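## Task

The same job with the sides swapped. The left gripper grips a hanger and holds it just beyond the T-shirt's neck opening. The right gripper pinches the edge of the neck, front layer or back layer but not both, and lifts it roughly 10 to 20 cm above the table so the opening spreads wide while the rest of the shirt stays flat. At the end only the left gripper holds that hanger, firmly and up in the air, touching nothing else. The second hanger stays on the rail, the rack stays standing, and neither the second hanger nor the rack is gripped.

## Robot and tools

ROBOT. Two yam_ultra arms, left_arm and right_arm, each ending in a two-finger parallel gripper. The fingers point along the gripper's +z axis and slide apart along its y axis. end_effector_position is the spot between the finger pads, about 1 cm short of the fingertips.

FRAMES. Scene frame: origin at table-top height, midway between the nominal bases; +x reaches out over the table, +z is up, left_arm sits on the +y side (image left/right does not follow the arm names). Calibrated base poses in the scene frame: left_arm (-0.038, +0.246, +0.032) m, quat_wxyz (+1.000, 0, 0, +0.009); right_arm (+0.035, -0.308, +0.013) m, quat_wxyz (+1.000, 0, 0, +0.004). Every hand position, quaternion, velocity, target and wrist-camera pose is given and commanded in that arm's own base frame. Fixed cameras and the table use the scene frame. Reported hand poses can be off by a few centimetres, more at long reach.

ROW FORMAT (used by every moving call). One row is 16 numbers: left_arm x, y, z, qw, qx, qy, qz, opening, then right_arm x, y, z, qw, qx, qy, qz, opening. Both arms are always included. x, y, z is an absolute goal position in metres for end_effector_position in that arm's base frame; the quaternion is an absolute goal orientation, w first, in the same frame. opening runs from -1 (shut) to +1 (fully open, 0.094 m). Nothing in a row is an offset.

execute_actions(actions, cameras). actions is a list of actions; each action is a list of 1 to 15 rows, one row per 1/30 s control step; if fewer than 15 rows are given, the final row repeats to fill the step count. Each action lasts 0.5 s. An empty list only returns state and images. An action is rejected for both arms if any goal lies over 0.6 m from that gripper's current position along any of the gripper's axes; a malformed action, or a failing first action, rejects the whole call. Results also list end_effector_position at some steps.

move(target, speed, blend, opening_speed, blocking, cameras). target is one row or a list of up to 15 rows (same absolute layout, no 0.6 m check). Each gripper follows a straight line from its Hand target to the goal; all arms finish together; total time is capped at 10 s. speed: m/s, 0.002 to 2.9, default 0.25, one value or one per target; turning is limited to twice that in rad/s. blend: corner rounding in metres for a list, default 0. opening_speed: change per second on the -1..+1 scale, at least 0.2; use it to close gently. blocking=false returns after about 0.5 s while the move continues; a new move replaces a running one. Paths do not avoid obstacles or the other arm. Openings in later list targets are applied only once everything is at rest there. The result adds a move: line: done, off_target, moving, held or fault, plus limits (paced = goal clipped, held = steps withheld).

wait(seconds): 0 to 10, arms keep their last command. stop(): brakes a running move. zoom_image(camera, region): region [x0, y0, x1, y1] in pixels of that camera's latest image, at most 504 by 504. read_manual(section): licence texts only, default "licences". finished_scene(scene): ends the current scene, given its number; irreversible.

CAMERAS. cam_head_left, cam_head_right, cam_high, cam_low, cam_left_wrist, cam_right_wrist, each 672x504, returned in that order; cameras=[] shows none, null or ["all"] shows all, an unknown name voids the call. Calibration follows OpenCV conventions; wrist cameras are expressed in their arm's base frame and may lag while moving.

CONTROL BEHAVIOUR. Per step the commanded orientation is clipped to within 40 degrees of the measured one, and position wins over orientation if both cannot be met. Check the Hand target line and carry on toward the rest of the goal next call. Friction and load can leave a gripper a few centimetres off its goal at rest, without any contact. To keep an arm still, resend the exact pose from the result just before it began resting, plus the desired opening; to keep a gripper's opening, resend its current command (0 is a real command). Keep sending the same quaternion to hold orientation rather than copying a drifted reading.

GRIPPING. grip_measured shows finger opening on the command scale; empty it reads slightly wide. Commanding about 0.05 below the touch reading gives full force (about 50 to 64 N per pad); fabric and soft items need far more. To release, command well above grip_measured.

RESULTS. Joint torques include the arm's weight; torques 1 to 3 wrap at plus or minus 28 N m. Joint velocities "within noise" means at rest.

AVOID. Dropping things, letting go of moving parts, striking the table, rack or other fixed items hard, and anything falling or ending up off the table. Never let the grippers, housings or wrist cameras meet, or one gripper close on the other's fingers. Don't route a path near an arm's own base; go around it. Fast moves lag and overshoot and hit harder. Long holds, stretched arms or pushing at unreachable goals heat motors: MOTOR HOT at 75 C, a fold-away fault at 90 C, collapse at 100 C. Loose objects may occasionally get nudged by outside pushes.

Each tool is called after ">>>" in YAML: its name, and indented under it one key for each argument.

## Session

Done. Scene 2 is mirrored.

>>> execute_actions:
  actions: []

Scene clock: 0.00 s.
left_arm: end_effector_position=(+0.4126, -0.0220, +0.1486) grip_measured=-0.826 end_effector_quat_wxyz=(+0.444, +0.491, +0.669, -0.338) | right_arm: end_effector_position=(+0.3837, +0.0011, +0.4072) grip_measured=+1.000 end_effector_quat_wxyz=(+0.707, +0.000, +0.707, +0.000)
Joint positions: left_arm=[0.359 2.119 1.646 -1.273 1.178 1.745 0.008] | right_arm=[0 1.047 1.047 0 0 0 0.094]
Joint velocities: within noise
Joint torques (N m): no reading
Motor temperatures (°C): left_arm=[27 27 27 31 28 29 25] | right_arm=[28 33 28 30 26 26 27]
Heat: left arm: 31 °C; right arm: 33 °C.
Hand target: left_arm +0.4153, -0.0238, +0.1650; +0.465, +0.489, +0.657, -0.337 | right_arm +0.3810, +0.0011, +0.4136; +0.712, +0.000, +0.702, +0.000
Tool commands: left_gripper/opening=-1.0 right_gripper/opening=+1.0
camera_calibration:
cam_left_wrist: T_world_to_cam=[[-0.95615, -0.292874, 0.00157487, 0.388462], [-0.214394, 0.696252, -0.685032, 0.242904], [0.199532, -0.655331, -0.728511, 0.098304], [0, 0, 0, 1]] pos_world=[0.40389, 0.00906947, 0.237401]
cam_right_wrist: T_world_to_cam=[[0.00688815, -0.999976, -0.000742763, 0.000854047], [-0.439105, -0.00235735, -0.898433, 0.569778], [0.89841, 0.00651469, -0.43911, -0.0839137], [0, 0, 0, 1]] pos_world=[0.325575, 0.00274387, 0.475061]

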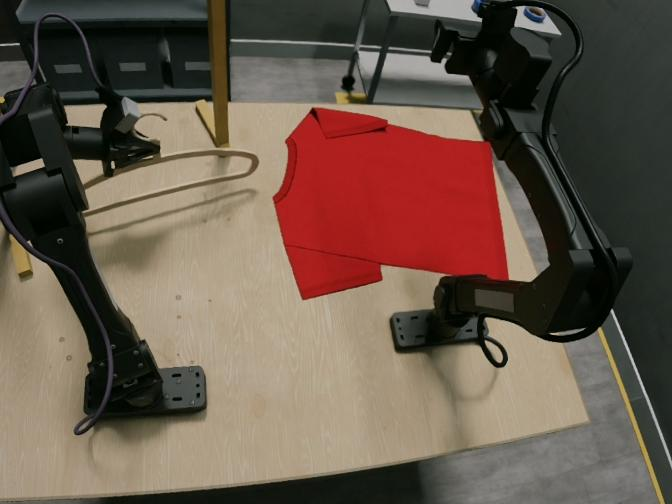

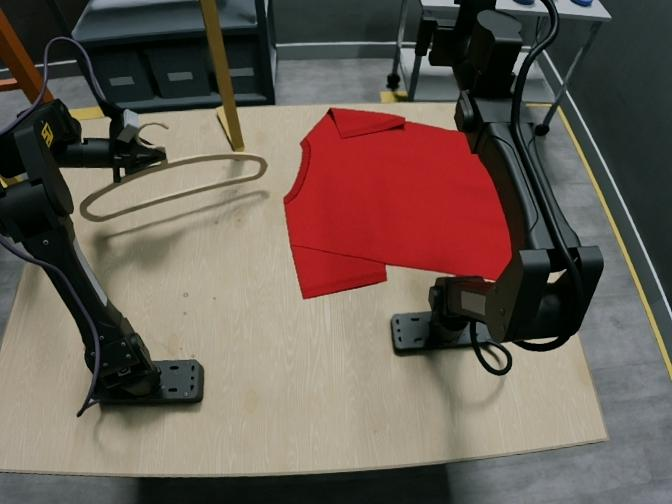

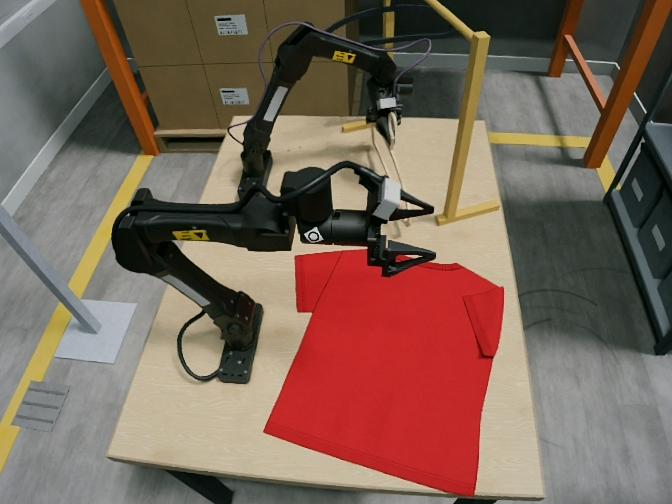

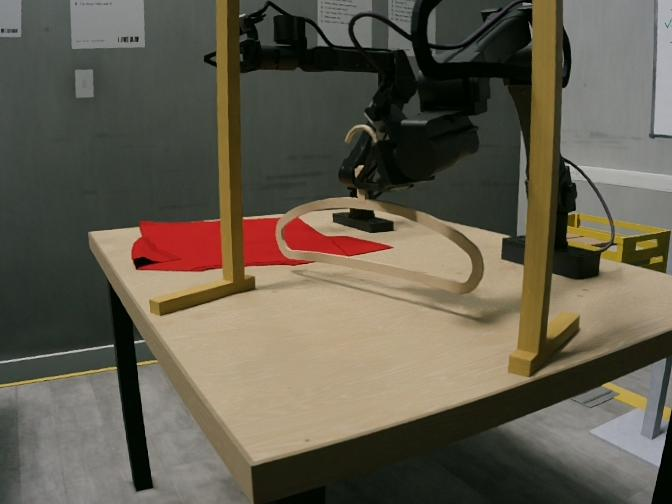

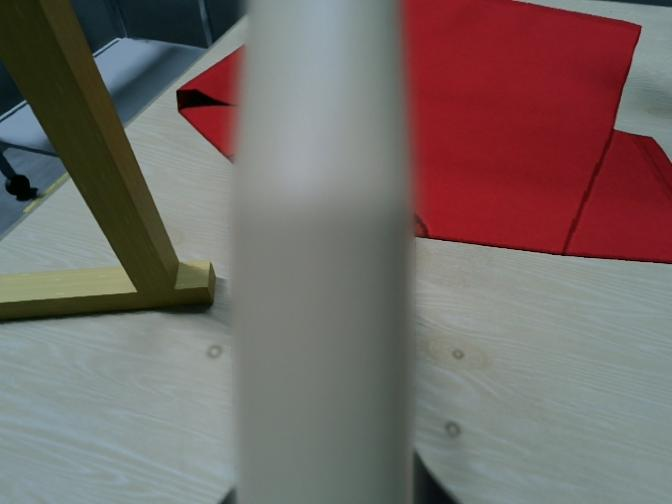

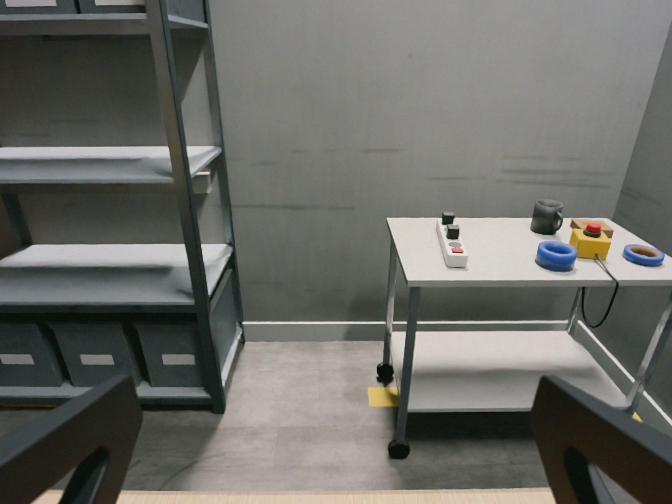

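>>> zoom_image:
  camera: "cam_head_right"
  region: [260, 100, 420, 240]

>>> zoom_image:
  camera: "cam_low"
  region: [120, 200, 400, 300]

Scaled by 3.150 from the camera's 672x504 image, which has a finer 960x720 frame.

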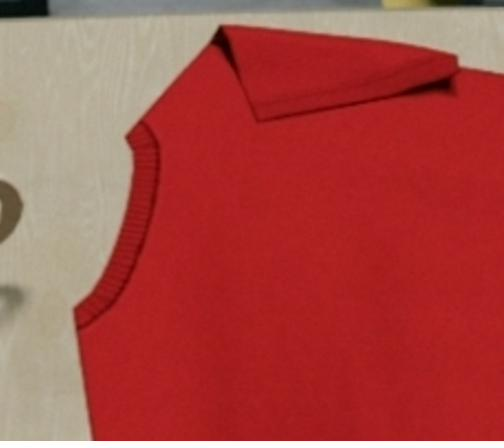

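Scaled by 1.800 from the camera's 672x504 image, which has a finer 960x720 frame.

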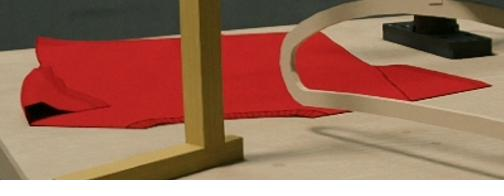

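>>> move:
  target:
    - [0.295,0.025,0.195,0.465,0.489,0.657,-0.337,-1,0.40,0.2,0.32,0.361,-0.142,0.896,-0.217,0.6]
    - [0.295,0.025,0.195,0.465,0.489,0.657,-0.337,-1,0.40,0.35,0.10,0.361,-0.142,0.896,-0.217,0.6]
  speed: 0.12

>>> zoom_image:
  camera: "cam_right_wrist"
  region: [336, 150, 672, 400]

Scene clock: 8.13 s.
left_arm: end_effector_position=(+0.2984, +0.0274, +0.1815) grip_measured=-0.826 end_effector_quat_wxyz=(+0.454, +0.468, +0.704, -0.281) | right_arm: end_effector_position=(+0.3949, +0.3450, +0.1040) grip_measured=+0.602 end_effector_quat_wxyz=(+0.351, -0.149, +0.900, -0.211)
Joint positions: left_arm=[0.647 1.771 1.313 -1.538 1.08 2.078 0.008] | right_arm=[0.969 2.369 2.086 -1.043 0.815 0.536 0.075]
Joint velocities: within noise
Joint torques (N m): left_arm=[0.57 -10.1 4.86 -0.5 0.81 0.06] | right_arm=[0.35 -12.07 8.09 0.9 0.66 0.06]
Motor temperatures (°C): left_arm=[27 29 28 31 28 29 25] | right_arm=[28 33 29 31 27 26 27]
Heat: left arm: 31 °C; right arm: 33 °C.
Hand target: left_arm +0.2955, +0.0244, +0.1942; +0.469, +0.464, +0.699, -0.275 | right_arm +0.3997, +0.3497, +0.1000; +0.361, -0.142, +0.896, -0.216
Off the commanded pose: left_arm 0.014 m, 9 deg | right_arm 0.008 m, 2 deg.
joint sent to its limit (left arm) — joint 4 (wrist pitch), lower limit; joint 6 (wrist roll), upper limit. The joint targets are off in orientation, not in position.
move: off_target (left_arm)
camera_calibration:
cam_left_wrist: T_world_to_cam=[[-0.912415, -0.406944, -0.0435338, 0.291928], [-0.286717, 0.711484, -0.641548, 0.219742], [0.292048, -0.572877, -0.765846, 0.154335], [0, 0, 0, 1]] pos_world=[0.28429, 0.0508709, 0.271881]
cam_right_wrist: T_world_to_cam=[[0.123575, -0.869273, 0.478637, 0.20339], [-0.942266, -0.254064, -0.218143, 0.517949], [0.311231, -0.424046, -0.850483, 0.193886], [0, 0, 0, 1]] pos_world=[0.402568, 0.39061, 0.180534]

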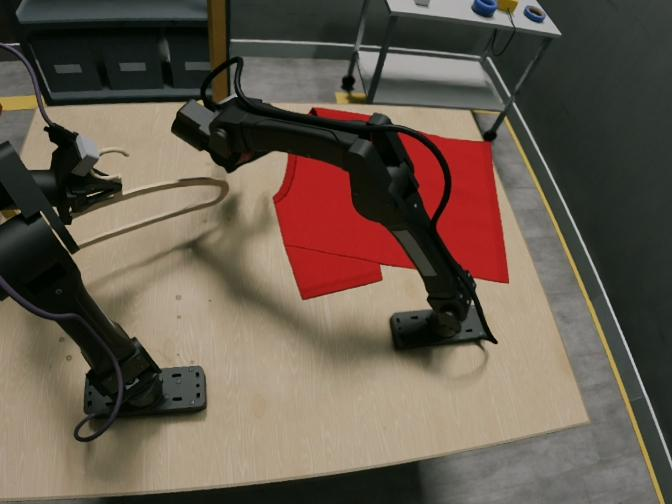

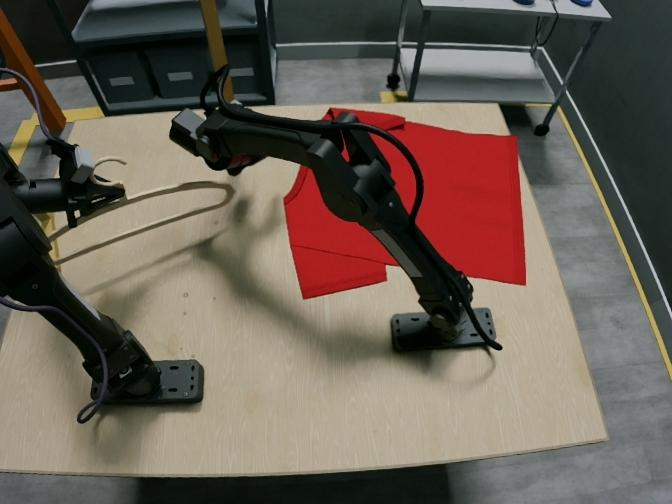

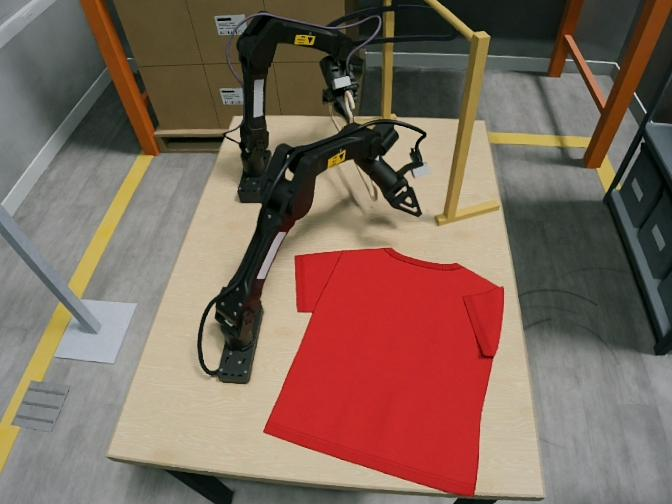

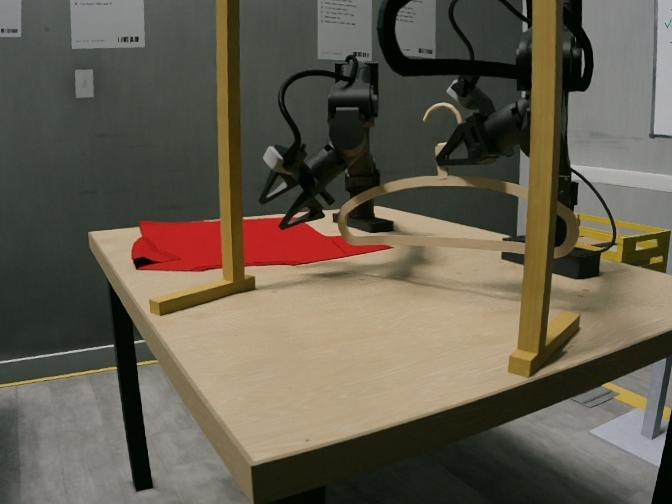

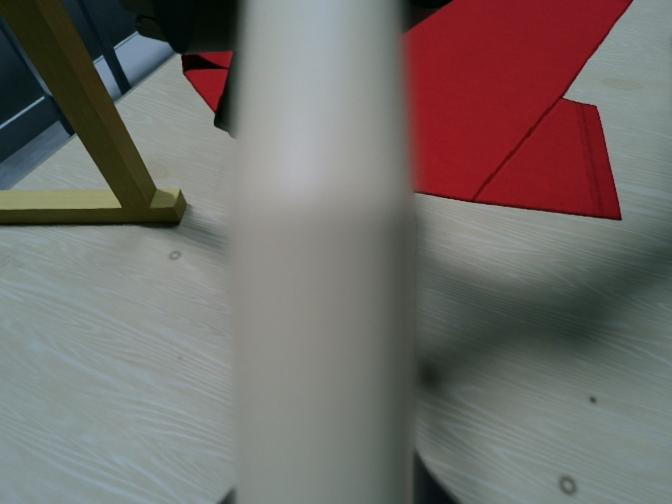

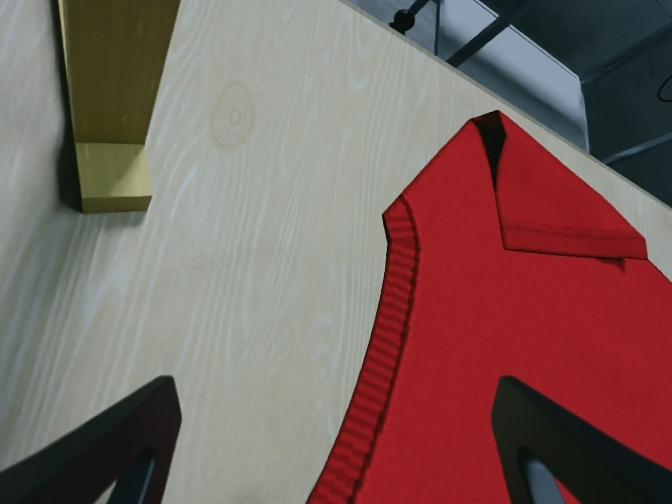

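Scaled by 1.500 from the camera's 672x504 image, which has a finer 960x720 frame.

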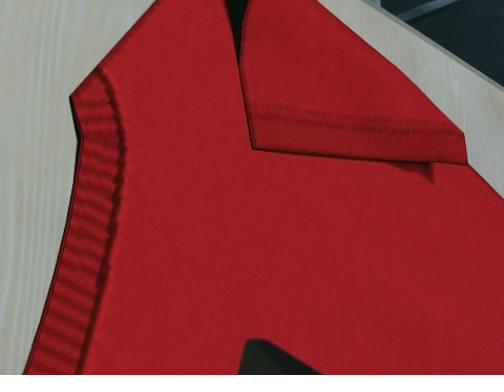

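>>> zoom_image:
  camera: "cam_right_wrist"
  region: [340, 190, 440, 290]

>>> zoom_image:
  camera: "cam_low"
  region: [130, 200, 330, 320]

Scaled by 5.040 from the camera's 672x504 image, which has a finer 960x720 frame.

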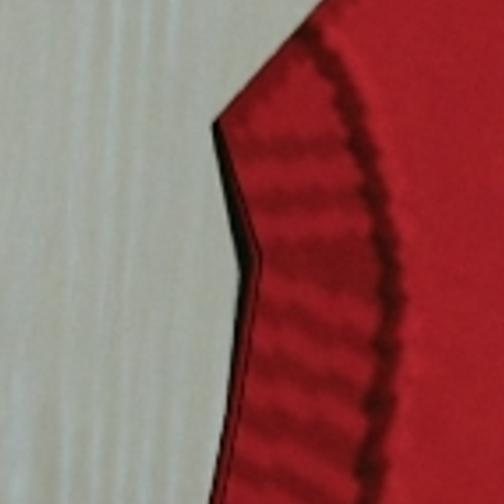

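Scaled by 2.520 from the camera's 672x504 image, which has a finer 960x720 frame.

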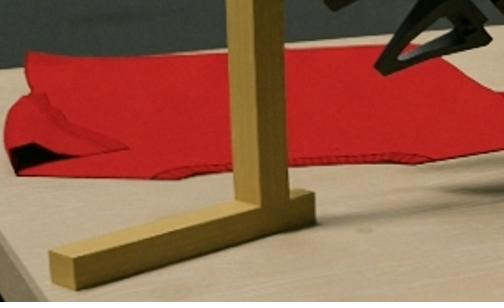

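>>> move:
  target: [0.295,0.025,0.195,0.465,0.489,0.657,-0.337,-1,0.43,0.27,0.11,0,-0.6225,0.783,0,0]
  speed: 0.15

Scene clock: 13.90 s.
left_arm: end_effector_position=(+0.2984, +0.0275, +0.1814) grip_measured=-0.826 end_effector_quat_wxyz=(+0.454, +0.468, +0.704, -0.281) | right_arm: end_effector_position=(+0.4299, +0.2694, +0.1214) grip_measured=+0.002 end_effector_quat_wxyz=(+0.078, -0.620, +0.781, -0.017)
Joint positions: left_arm=[0.647 1.771 1.313 -1.538 1.079 2.078 0.008] | right_arm=[0.564 2.526 2.684 -1.57 0.016 -0.78 0.047]
Joint velocities: within noise
Joint torques (N m): left_arm=[0.39 -10.19 4.92 -0.47 0.83 0.08] | right_arm=[-0.34 -12.53 6.63 0.57 -0.11 -0.05]
Motor temperatures (°C): left_arm=[27 30 28 31 28 29 25] | right_arm=[28 35 29 31 27 26 27]
Heat: left arm: 31 °C; right arm: 35 °C.
Hand target: left_arm +0.2955, +0.0244, +0.1941; +0.469, +0.464, +0.699, -0.275 | right_arm +0.4294, +0.2696, +0.1097; +0.065, -0.621, +0.781, -0.008
Off the commanded pose: left_arm 0.014 m, 9 deg | right_arm 0.011 m, 9 deg.
joint sent to its limit (left arm) — joint 4 (wrist pitch), lower limit; joint 6 (wrist roll), upper limit. The joint targets are off in orientation, not in position.
joint sent to its limit (right arm) — joint 4 (wrist pitch), lower limit. The joint targets are off in orientation, not in position.
move: off_target (left_arm, right_arm)
camera_calibration:
cam_left_wrist: T_world_to_cam=[[-0.912561, -0.406631, -0.0434072, 0.291878], [-0.286768, 0.711988, -0.640966, 0.219642], [0.291542, -0.572473, -0.766341, 0.154536], [0, 0, 0, 1]] pos_world=[0.284289, 0.0507721, 0.271881]
cam_right_wrist: T_world_to_cam=[[0.965975, -0.231331, 0.115669, -0.364895], [-0.257421, -0.903246, 0.343337, 0.347813], [0.0250526, -0.361431, -0.932062, 0.281749], [0, 0, 0, 1]] pos_world=[0.434955, 0.331582, 0.185397]

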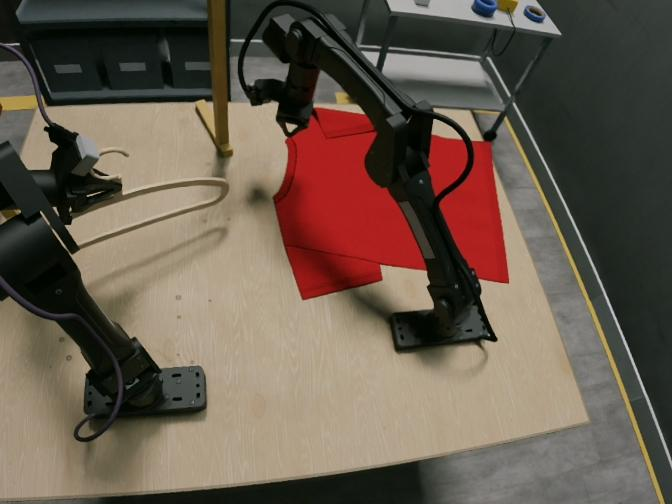

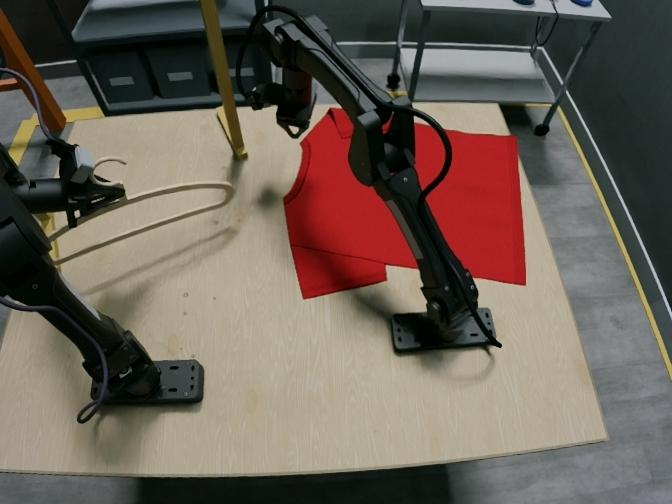

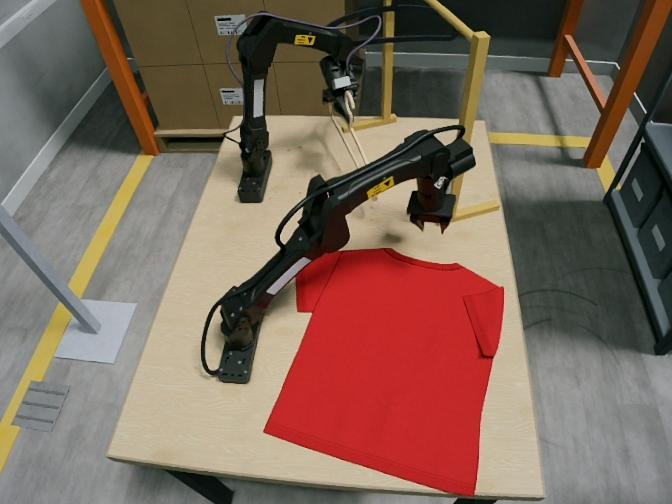

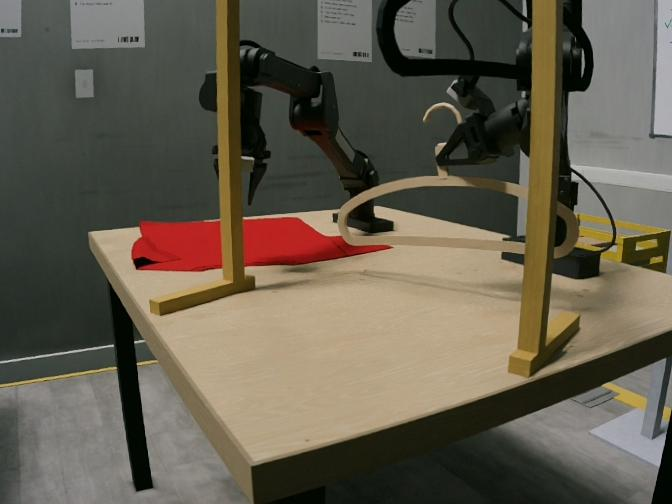

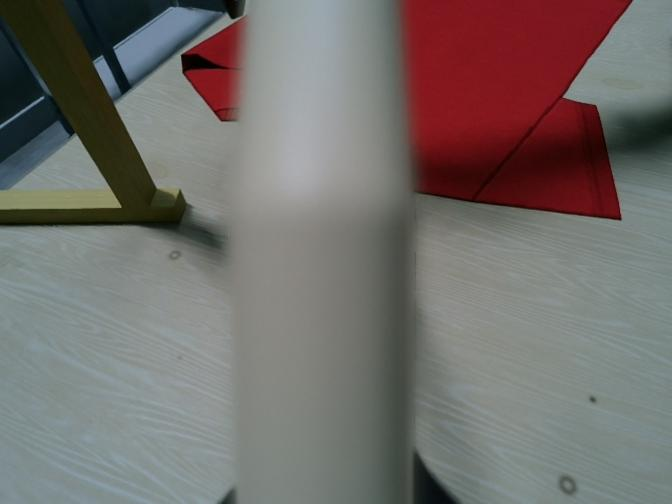

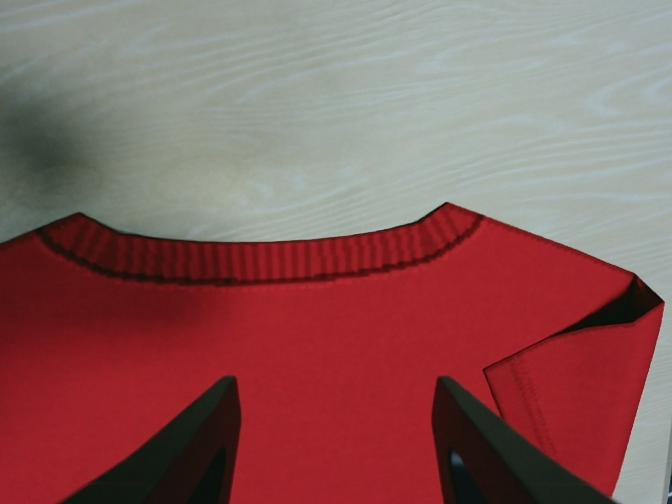

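>>> move:
  target: [0.295,0.025,0.195,0.465,0.489,0.657,-0.337,-1,0.41,0.258,0.03,0,-0.6225,0.783,0,-0.1]
  speed: 0.1
  cameras: ["cam_right_wrist","cam_low","cam_high"]

>>> zoom_image:
  camera: "cam_low"
  region: [130, 150, 370, 300]

Scene clock: 15.93 s.
left_arm: end_effector_position=(+0.2984, +0.0275, +0.1814) grip_measured=-0.826 end_effector_quat_wxyz=(+0.454, +0.468, +0.704, -0.281) | right_arm: end_effector_position=(+0.4100, +0.2569, +0.0258) grip_measured=-0.098 end_effector_quat_wxyz=(-0.008, -0.623, +0.782, -0.007)
Joint positions: left_arm=[0.647 1.771 1.313 -1.538 1.079 2.078 0.008] | right_arm=[0.564 2.526 2.307 -1.366 0.016 -0.781 0.042]
Joint velocities: within noise
Joint torques (N m): left_arm=[0.51 -10.18 5.01 -0.52 0.8 0.06] | right_arm=[-0.27 -17.31 4.19 0.49 -0.12 -0.03]
Motor temperatures (°C): left_arm=[27 30 28 31 28 29 26] | right_arm=[28 35 29 31 27 26 27]
Heat: left arm: 31 °C; right arm: 35 °C.
Hand target: left_arm +0.2955, +0.0244, +0.1942; +0.469, +0.464, +0.699, -0.275 | right_arm +0.4101, +0.2580, +0.0300; +0.000, -0.622, +0.783, +0.000
Off the commanded pose: left_arm 0.014 m, 9 deg | right_arm 0.004 m, 1 deg.
joint sent to its limit (left arm) — joint 4 (wrist pitch), lower limit; joint 6 (wrist roll), upper limit. The joint targets are off in orientation, not in position.
move: off_target (left_arm)
camera_calibration:
cam_right_wrist: T_world_to_cam=[[0.974246, -0.225423, -0.00547199, -0.339378], [-0.197905, -0.866444, 0.458376, 0.327397], [-0.10807, -0.445488, -0.888741, 0.263647], [0, 0, 0, 1]] pos_world=[0.423923, 0.324619, 0.082386]
Images, in order (width x height): cam_high 672x504, cam_low 672x504, cam_right_wrist 672x504.

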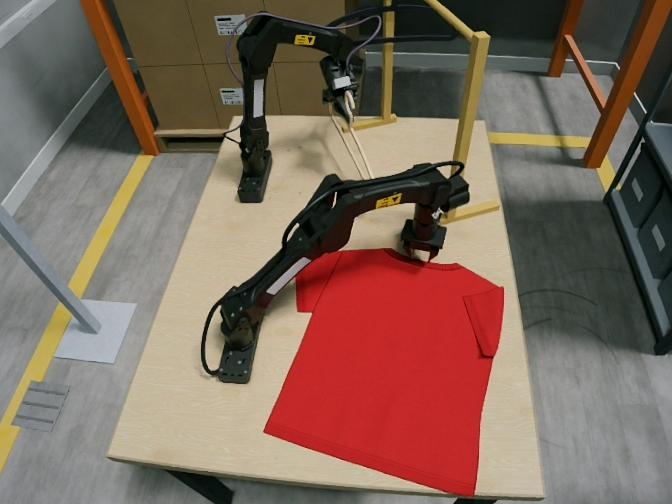

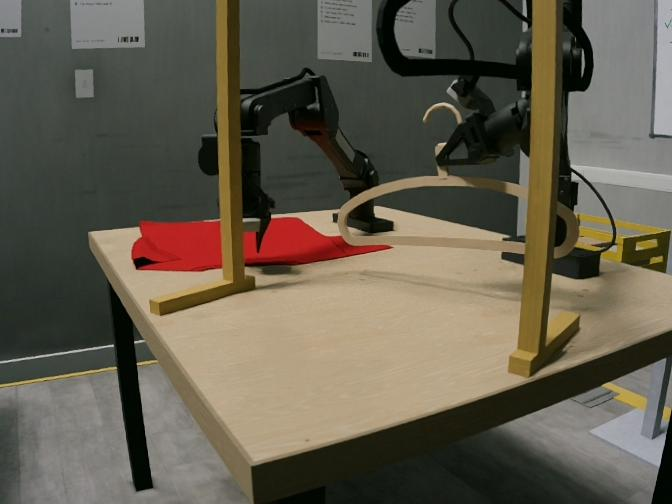

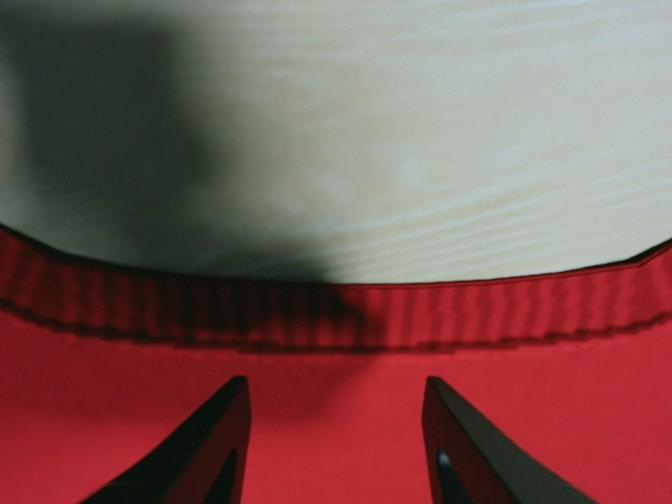

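Scaled by 2.100 from the camera's 672x504 image, which has a finer 960x720 frame.

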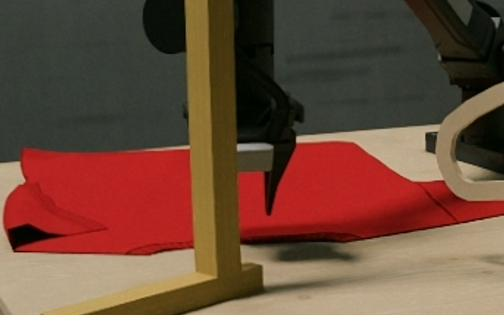

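>>> move:
  target: [0.295,0.025,0.195,0.465,0.489,0.657,-0.337,-1,0.41,0.263,0.009,0,-0.6225,0.783,0,-0.1]
  speed: 0.04
  cameras: ["cam_right_wrist","cam_low","cam_high"]

>>> zoom_image:
  camera: "cam_low"
  region: [190, 200, 310, 290]

Scene clock: 18.53 s.
left_arm: end_effector_position=(+0.2984, +0.0275, +0.1814) grip_measured=-0.826 end_effector_quat_wxyz=(+0.454, +0.468, +0.704, -0.281) | right_arm: end_effector_position=(+0.4137, +0.2593, +0.0132) grip_measured=-0.098 end_effector_quat_wxyz=(+0.001, -0.623, +0.783, -0.008)
Joint positions: left_arm=[0.647 1.771 1.313 -1.538 1.079 2.078 0.008] | right_arm=[0.564 2.526 2.257 -1.298 0.016 -0.781 0.042]
Joint velocities: within noise
Joint torques (N m): left_arm=[0.43 -10.21 4.89 -0.5 0.78 0.09] | right_arm=[0.4 -15.72 4.25 0.55 -0.12 0.06]
Motor temperatures (°C): left_arm=[27 30 28 31 28 29 26] | right_arm=[28 36 29 31 27 26 27]
Heat: left arm: 31 °C; right arm: 36 °C.
Hand target: left_arm +0.2955, +0.0244, +0.1942; +0.469, +0.464, +0.699, -0.275 | right_arm +0.4100, +0.2629, +0.0090; +0.000, -0.622, +0.783, +0.000
Off the commanded pose: left_arm 0.014 m, 9 deg | right_arm 0.007 m, 1 deg.
joint sent to its limit (left arm) — joint 4 (wrist pitch), lower limit; joint 6 (wrist roll), upper limit. The joint targets are off in orientation, not in position.
move: off_target (left_arm)
camera_calibration:
cam_right_wrist: T_world_to_cam=[[0.97423, -0.225452, 0.00687719, -0.342583], [-0.204648, -0.870686, 0.447241, 0.339977], [-0.0948436, -0.437123, -0.894387, 0.246354], [0, 0, 0, 1]] pos_world=[0.426695, 0.326465, 0.0706397]
Images, in order (width x height): cam_high 672x504, cam_low 672x504, cam_right_wrist 672x504.

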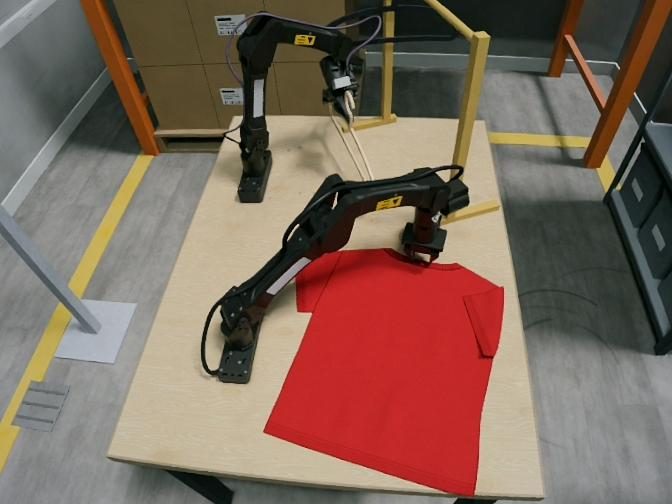

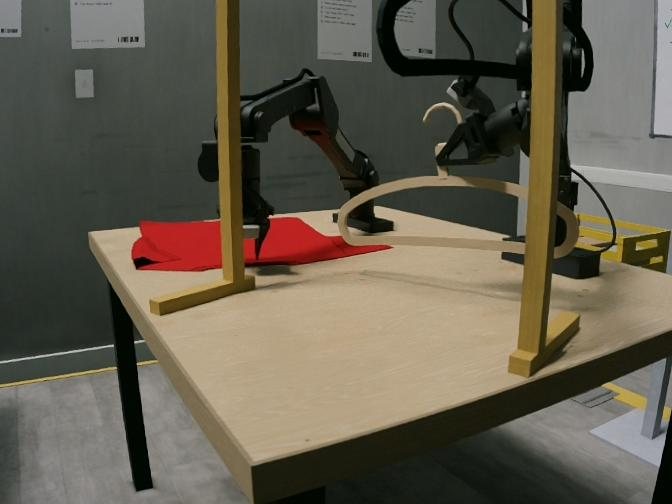

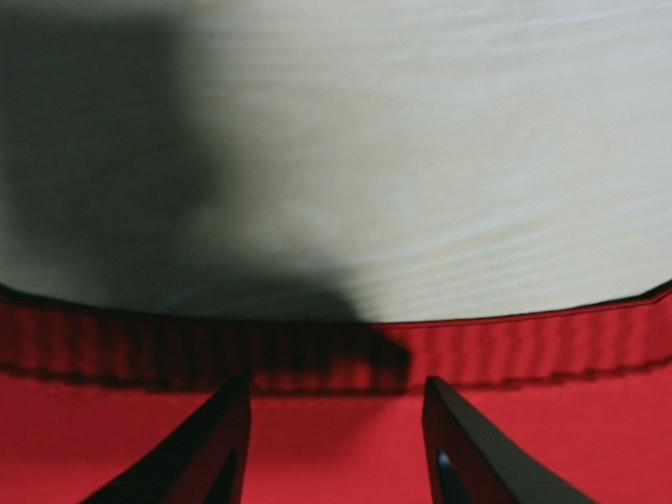

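Scaled by 4.200 from the camera's 672x504 image, which has a finer 960x720 frame.

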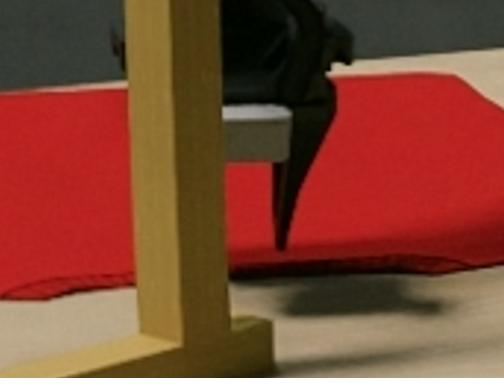

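>>> move:
  target: [0.295,0.025,0.195,0.465,0.489,0.657,-0.337,-1,0.41,0.266,-0.004,0,-0.6225,0.783,0,-0.1]
  speed: 0.03
  cameras: ["cam_right_wrist","cam_low"]

>>> zoom_image:
  camera: "cam_right_wrist"
  region: [180, 280, 480, 504]

>>> zoom_image:
  camera: "cam_low"
  region: [190, 200, 310, 290]

Scene clock: 21.57 s.
left_arm: end_effector_position=(+0.2984, +0.0275, +0.1814) grip_measured=-0.826 end_effector_quat_wxyz=(+0.454, +0.468, +0.704, -0.281) | right_arm: end_effector_position=(+0.4164, +0.2610, +0.0067) grip_measured=-0.098 end_effector_quat_wxyz=(+0.008, -0.621, +0.784, -0.009)
Joint positions: left_arm=[0.647 1.771 1.313 -1.538 1.079 2.078 0.008] | right_arm=[0.564 2.526 2.231 -1.259 0.015 -0.776 0.042]
Joint velocities: within noise
Joint torques (N m): left_arm=[0.44 -10.15 4.96 -0.49 0.8 0.09] | right_arm=[0.77 -14.56 4.22 0.54 -0.12 0.06]
Motor temperatures (°C): left_arm=[27 30 28 31 28 29 26] | right_arm=[28 37 29 31 27 26 27]
Heat: left arm: 31 °C; right arm: 37 °C.
Hand target: left_arm +0.2955, +0.0244, +0.1942; +0.469, +0.464, +0.699, -0.275 | right_arm +0.4098, +0.2657, -0.0039; +0.000, -0.622, +0.783, +0.000
Off the commanded pose: left_arm 0.014 m, 9 deg | right_arm 0.013 m, 1 deg.
joint sent to its limit (left arm) — joint 4 (wrist pitch), lower limit; joint 6 (wrist roll), upper limit. The joint targets are off in orientation, not in position.
move: off_target (left_arm, right_arm)
camera_calibration:
cam_right_wrist: T_world_to_cam=[[0.973043, -0.230053, 0.0162176, -0.343133], [-0.213734, -0.873134, 0.438127, 0.349441], [-0.0866321, -0.429782, -0.898767, 0.236255], [0, 0, 0, 1]] pos_world=[0.429038, 0.327709, 0.0648037]
Images, in order (width x height): cam_low 672x504, cam_right_wrist 672x504.

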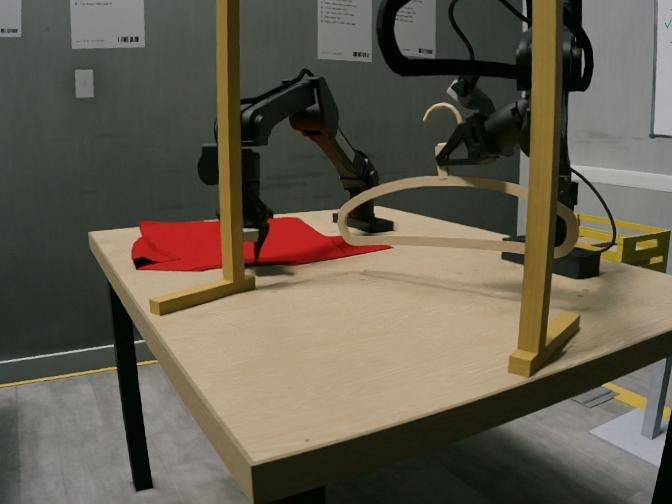

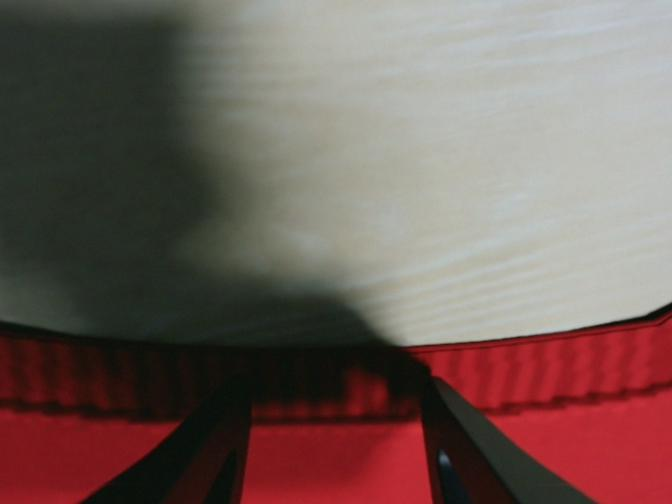

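Scaled by 1.680 from the camera's 672x504 image, which has a finer 960x720 frame.

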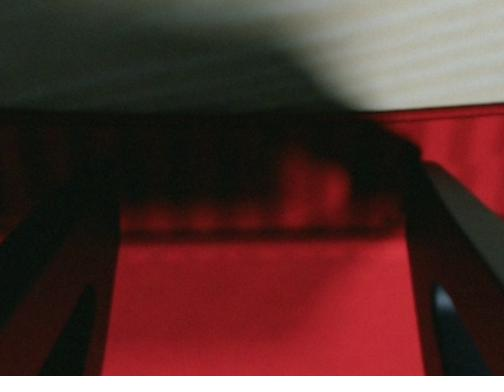

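Scaled by 4.200 from the camera's 672x504 image, which has a finer 960x720 frame.

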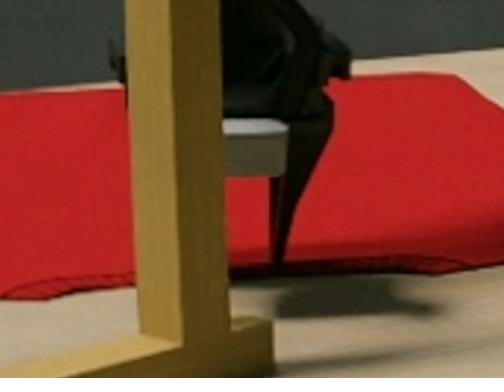

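>>> move:
  target: [0.295,0.025,0.195,0.465,0.489,0.657,-0.337,-1,0.407,0.266,-0.012,0,-0.6225,0.783,0,-0.1]
  speed: 0.03
  cameras: ["cam_right_wrist","cam_low"]

>>> zoom_image:
  camera: "cam_right_wrist"
  region: [180, 280, 480, 504]

>>> zoom_image:
  camera: "cam_low"
  region: [190, 200, 310, 290]

Scene clock: 24.67 s.
left_arm: end_effector_position=(+0.2984, +0.0275, +0.1814) grip_measured=-0.826 end_effector_quat_wxyz=(+0.454, +0.468, +0.704, -0.281) | right_arm: end_effector_position=(+0.4146, +0.2618, +0.0030) grip_measured=-0.098 end_effector_quat_wxyz=(+0.008, -0.621, +0.784, -0.008)
Joint positions: left_arm=[0.647 1.771 1.313 -1.538 1.079 2.078 0.008] | right_arm=[0.567 2.52 2.205 -1.238 0.015 -0.774 0.042]
Joint velocities: within noise
Joint torques (N m): left_arm=[0.47 -10.13 4.86 -0.51 0.81 0.1] | right_arm=[0.8 -14.78 2.71 0.79 -0.11 0.07]
Motor temperatures (°C): left_arm=[27 31 28 31 28 29 26] | right_arm=[28 37 29 30 27 26 27]
Heat: left arm: 31 °C; right arm: 37 °C.
Hand target: left_arm +0.2955, +0.0244, +0.1942; +0.469, +0.464, +0.699, -0.275 | right_arm +0.4067, +0.2657, -0.0116; -0.001, -0.622, +0.783, +0.000
Off the commanded pose: left_arm 0.014 m, 9 deg | right_arm 0.017 m, 1 deg.
joint sent to its limit (left arm) — joint 4 (wrist pitch), lower limit; joint 6 (wrist roll), upper limit. The joint targets are off in orientation, not in position.
move: off_target (left_arm, right_arm)
camera_calibration:
cam_right_wrist: T_world_to_cam=[[0.973312, -0.228895, 0.0164427, -0.341579], [-0.212869, -0.873754, 0.437311, 0.351112], [-0.0857315, -0.42914, -0.89916, 0.232584], [0, 0, 0, 1]] pos_world=[0.427144, 0.328411, 0.061201]
Images, in order (width x height): cam_low 672x504, cam_right_wrist 672x504.

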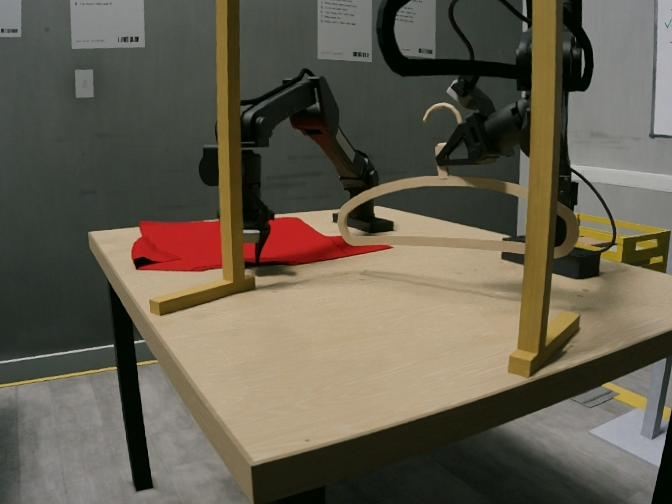

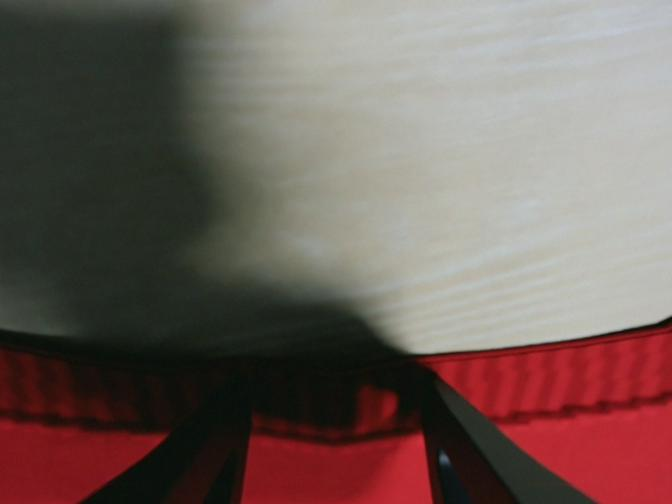

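Scaled by 1.680 from the camera's 672x504 image, which has a finer 960x720 frame.

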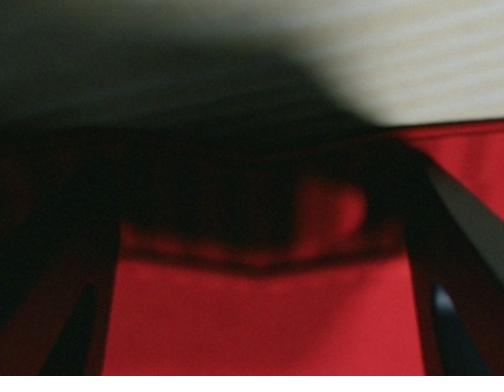

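Scaled by 4.200 from the camera's 672x504 image, which has a finer 960x720 frame.

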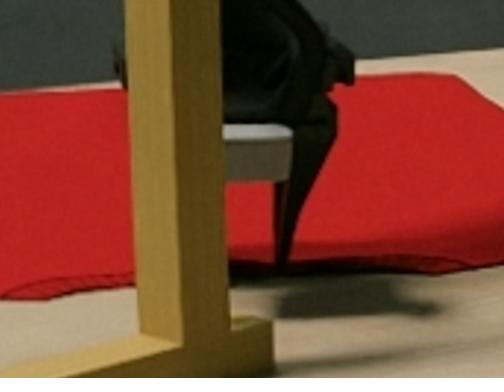

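>>> move:
  target: [0.295,0.025,0.195,0.465,0.489,0.657,-0.337,-1,0.407,0.266,-0.012,0,-0.6225,0.783,0,-1]
  speed: 0.03
  opening_speed: 0.6
  cameras: ["cam_right_wrist","cam_low"]

>>> zoom_image:
  camera: "cam_right_wrist"
  region: [180, 280, 480, 504]

Scene clock: 27.70 s.
left_arm: end_effector_position=(+0.2984, +0.0275, +0.1814) grip_measured=-0.826 end_effector_quat_wxyz=(+0.454, +0.468, +0.704, -0.281) | right_arm: end_effector_position=(+0.4117, +0.2639, +0.0026) grip_measured=-0.946 end_effector_quat_wxyz=(+0.006, -0.622, +0.783, -0.005)
Joint positions: left_arm=[0.647 1.771 1.313 -1.538 1.079 2.078 0.008] | right_arm=[0.571 2.52 2.203 -1.242 0.009 -0.773 0.003]
Joint velocities: within noise
Joint torques (N m): left_arm=[0.47 -10.14 4.85 -0.48 0.82 0.09] | right_arm=[0.49 -14.79 2.74 0.79 -0.06 0.06]
Motor temperatures (°C): left_arm=[27 31 28 31 28 29 26] | right_arm=[28 37 29 30 27 26 27]
Heat: left arm: 31 °C; right arm: 37 °C.
Hand target: left_arm +0.2955, +0.0244, +0.1942; +0.469, +0.464, +0.699, -0.275 | right_arm +0.4067, +0.2658, -0.0117; -0.001, -0.622, +0.783, +0.000
Off the commanded pose: left_arm 0.014 m, 9 deg | right_arm 0.015 m, 1 deg.
joint sent to its limit (left arm) — joint 4 (wrist pitch), lower limit; joint 6 (wrist roll), upper limit. The joint targets are off in orientation, not in position.
move: off_target (left_arm, right_arm)
camera_calibration:
cam_right_wrist: T_world_to_cam=[[0.974116, -0.225881, 0.00864906, -0.339418], [-0.20689, -0.875493, 0.436703, 0.350554], [-0.0910708, -0.427188, -0.899564, 0.23451], [0, 0, 0, 1]] pos_world=[0.424515, 0.330419, 0.0608048]
Images, in order (width x height): cam_low 672x504, cam_right_wrist 672x504.

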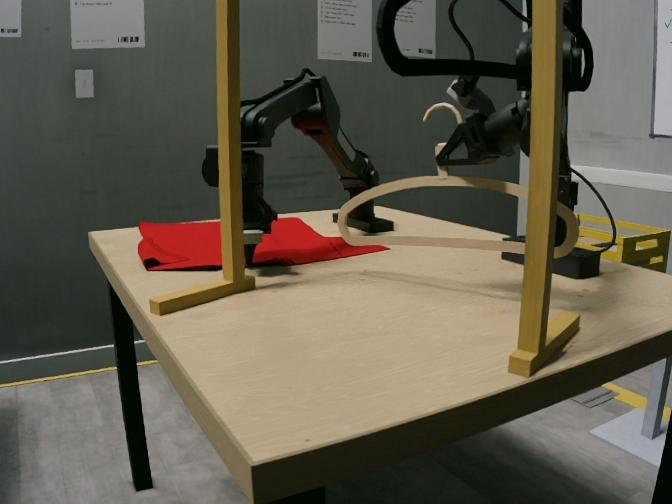

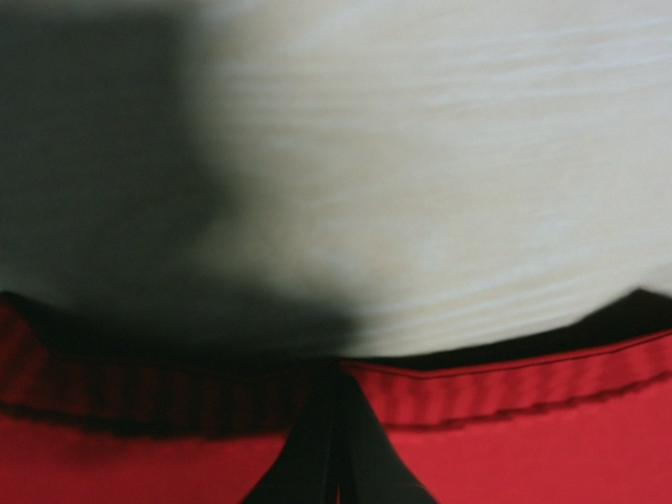

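Scaled by 1.680 from the camera's 672x504 image, which has a finer 960x720 frame.

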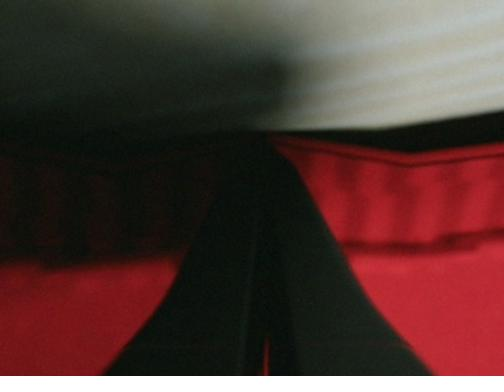

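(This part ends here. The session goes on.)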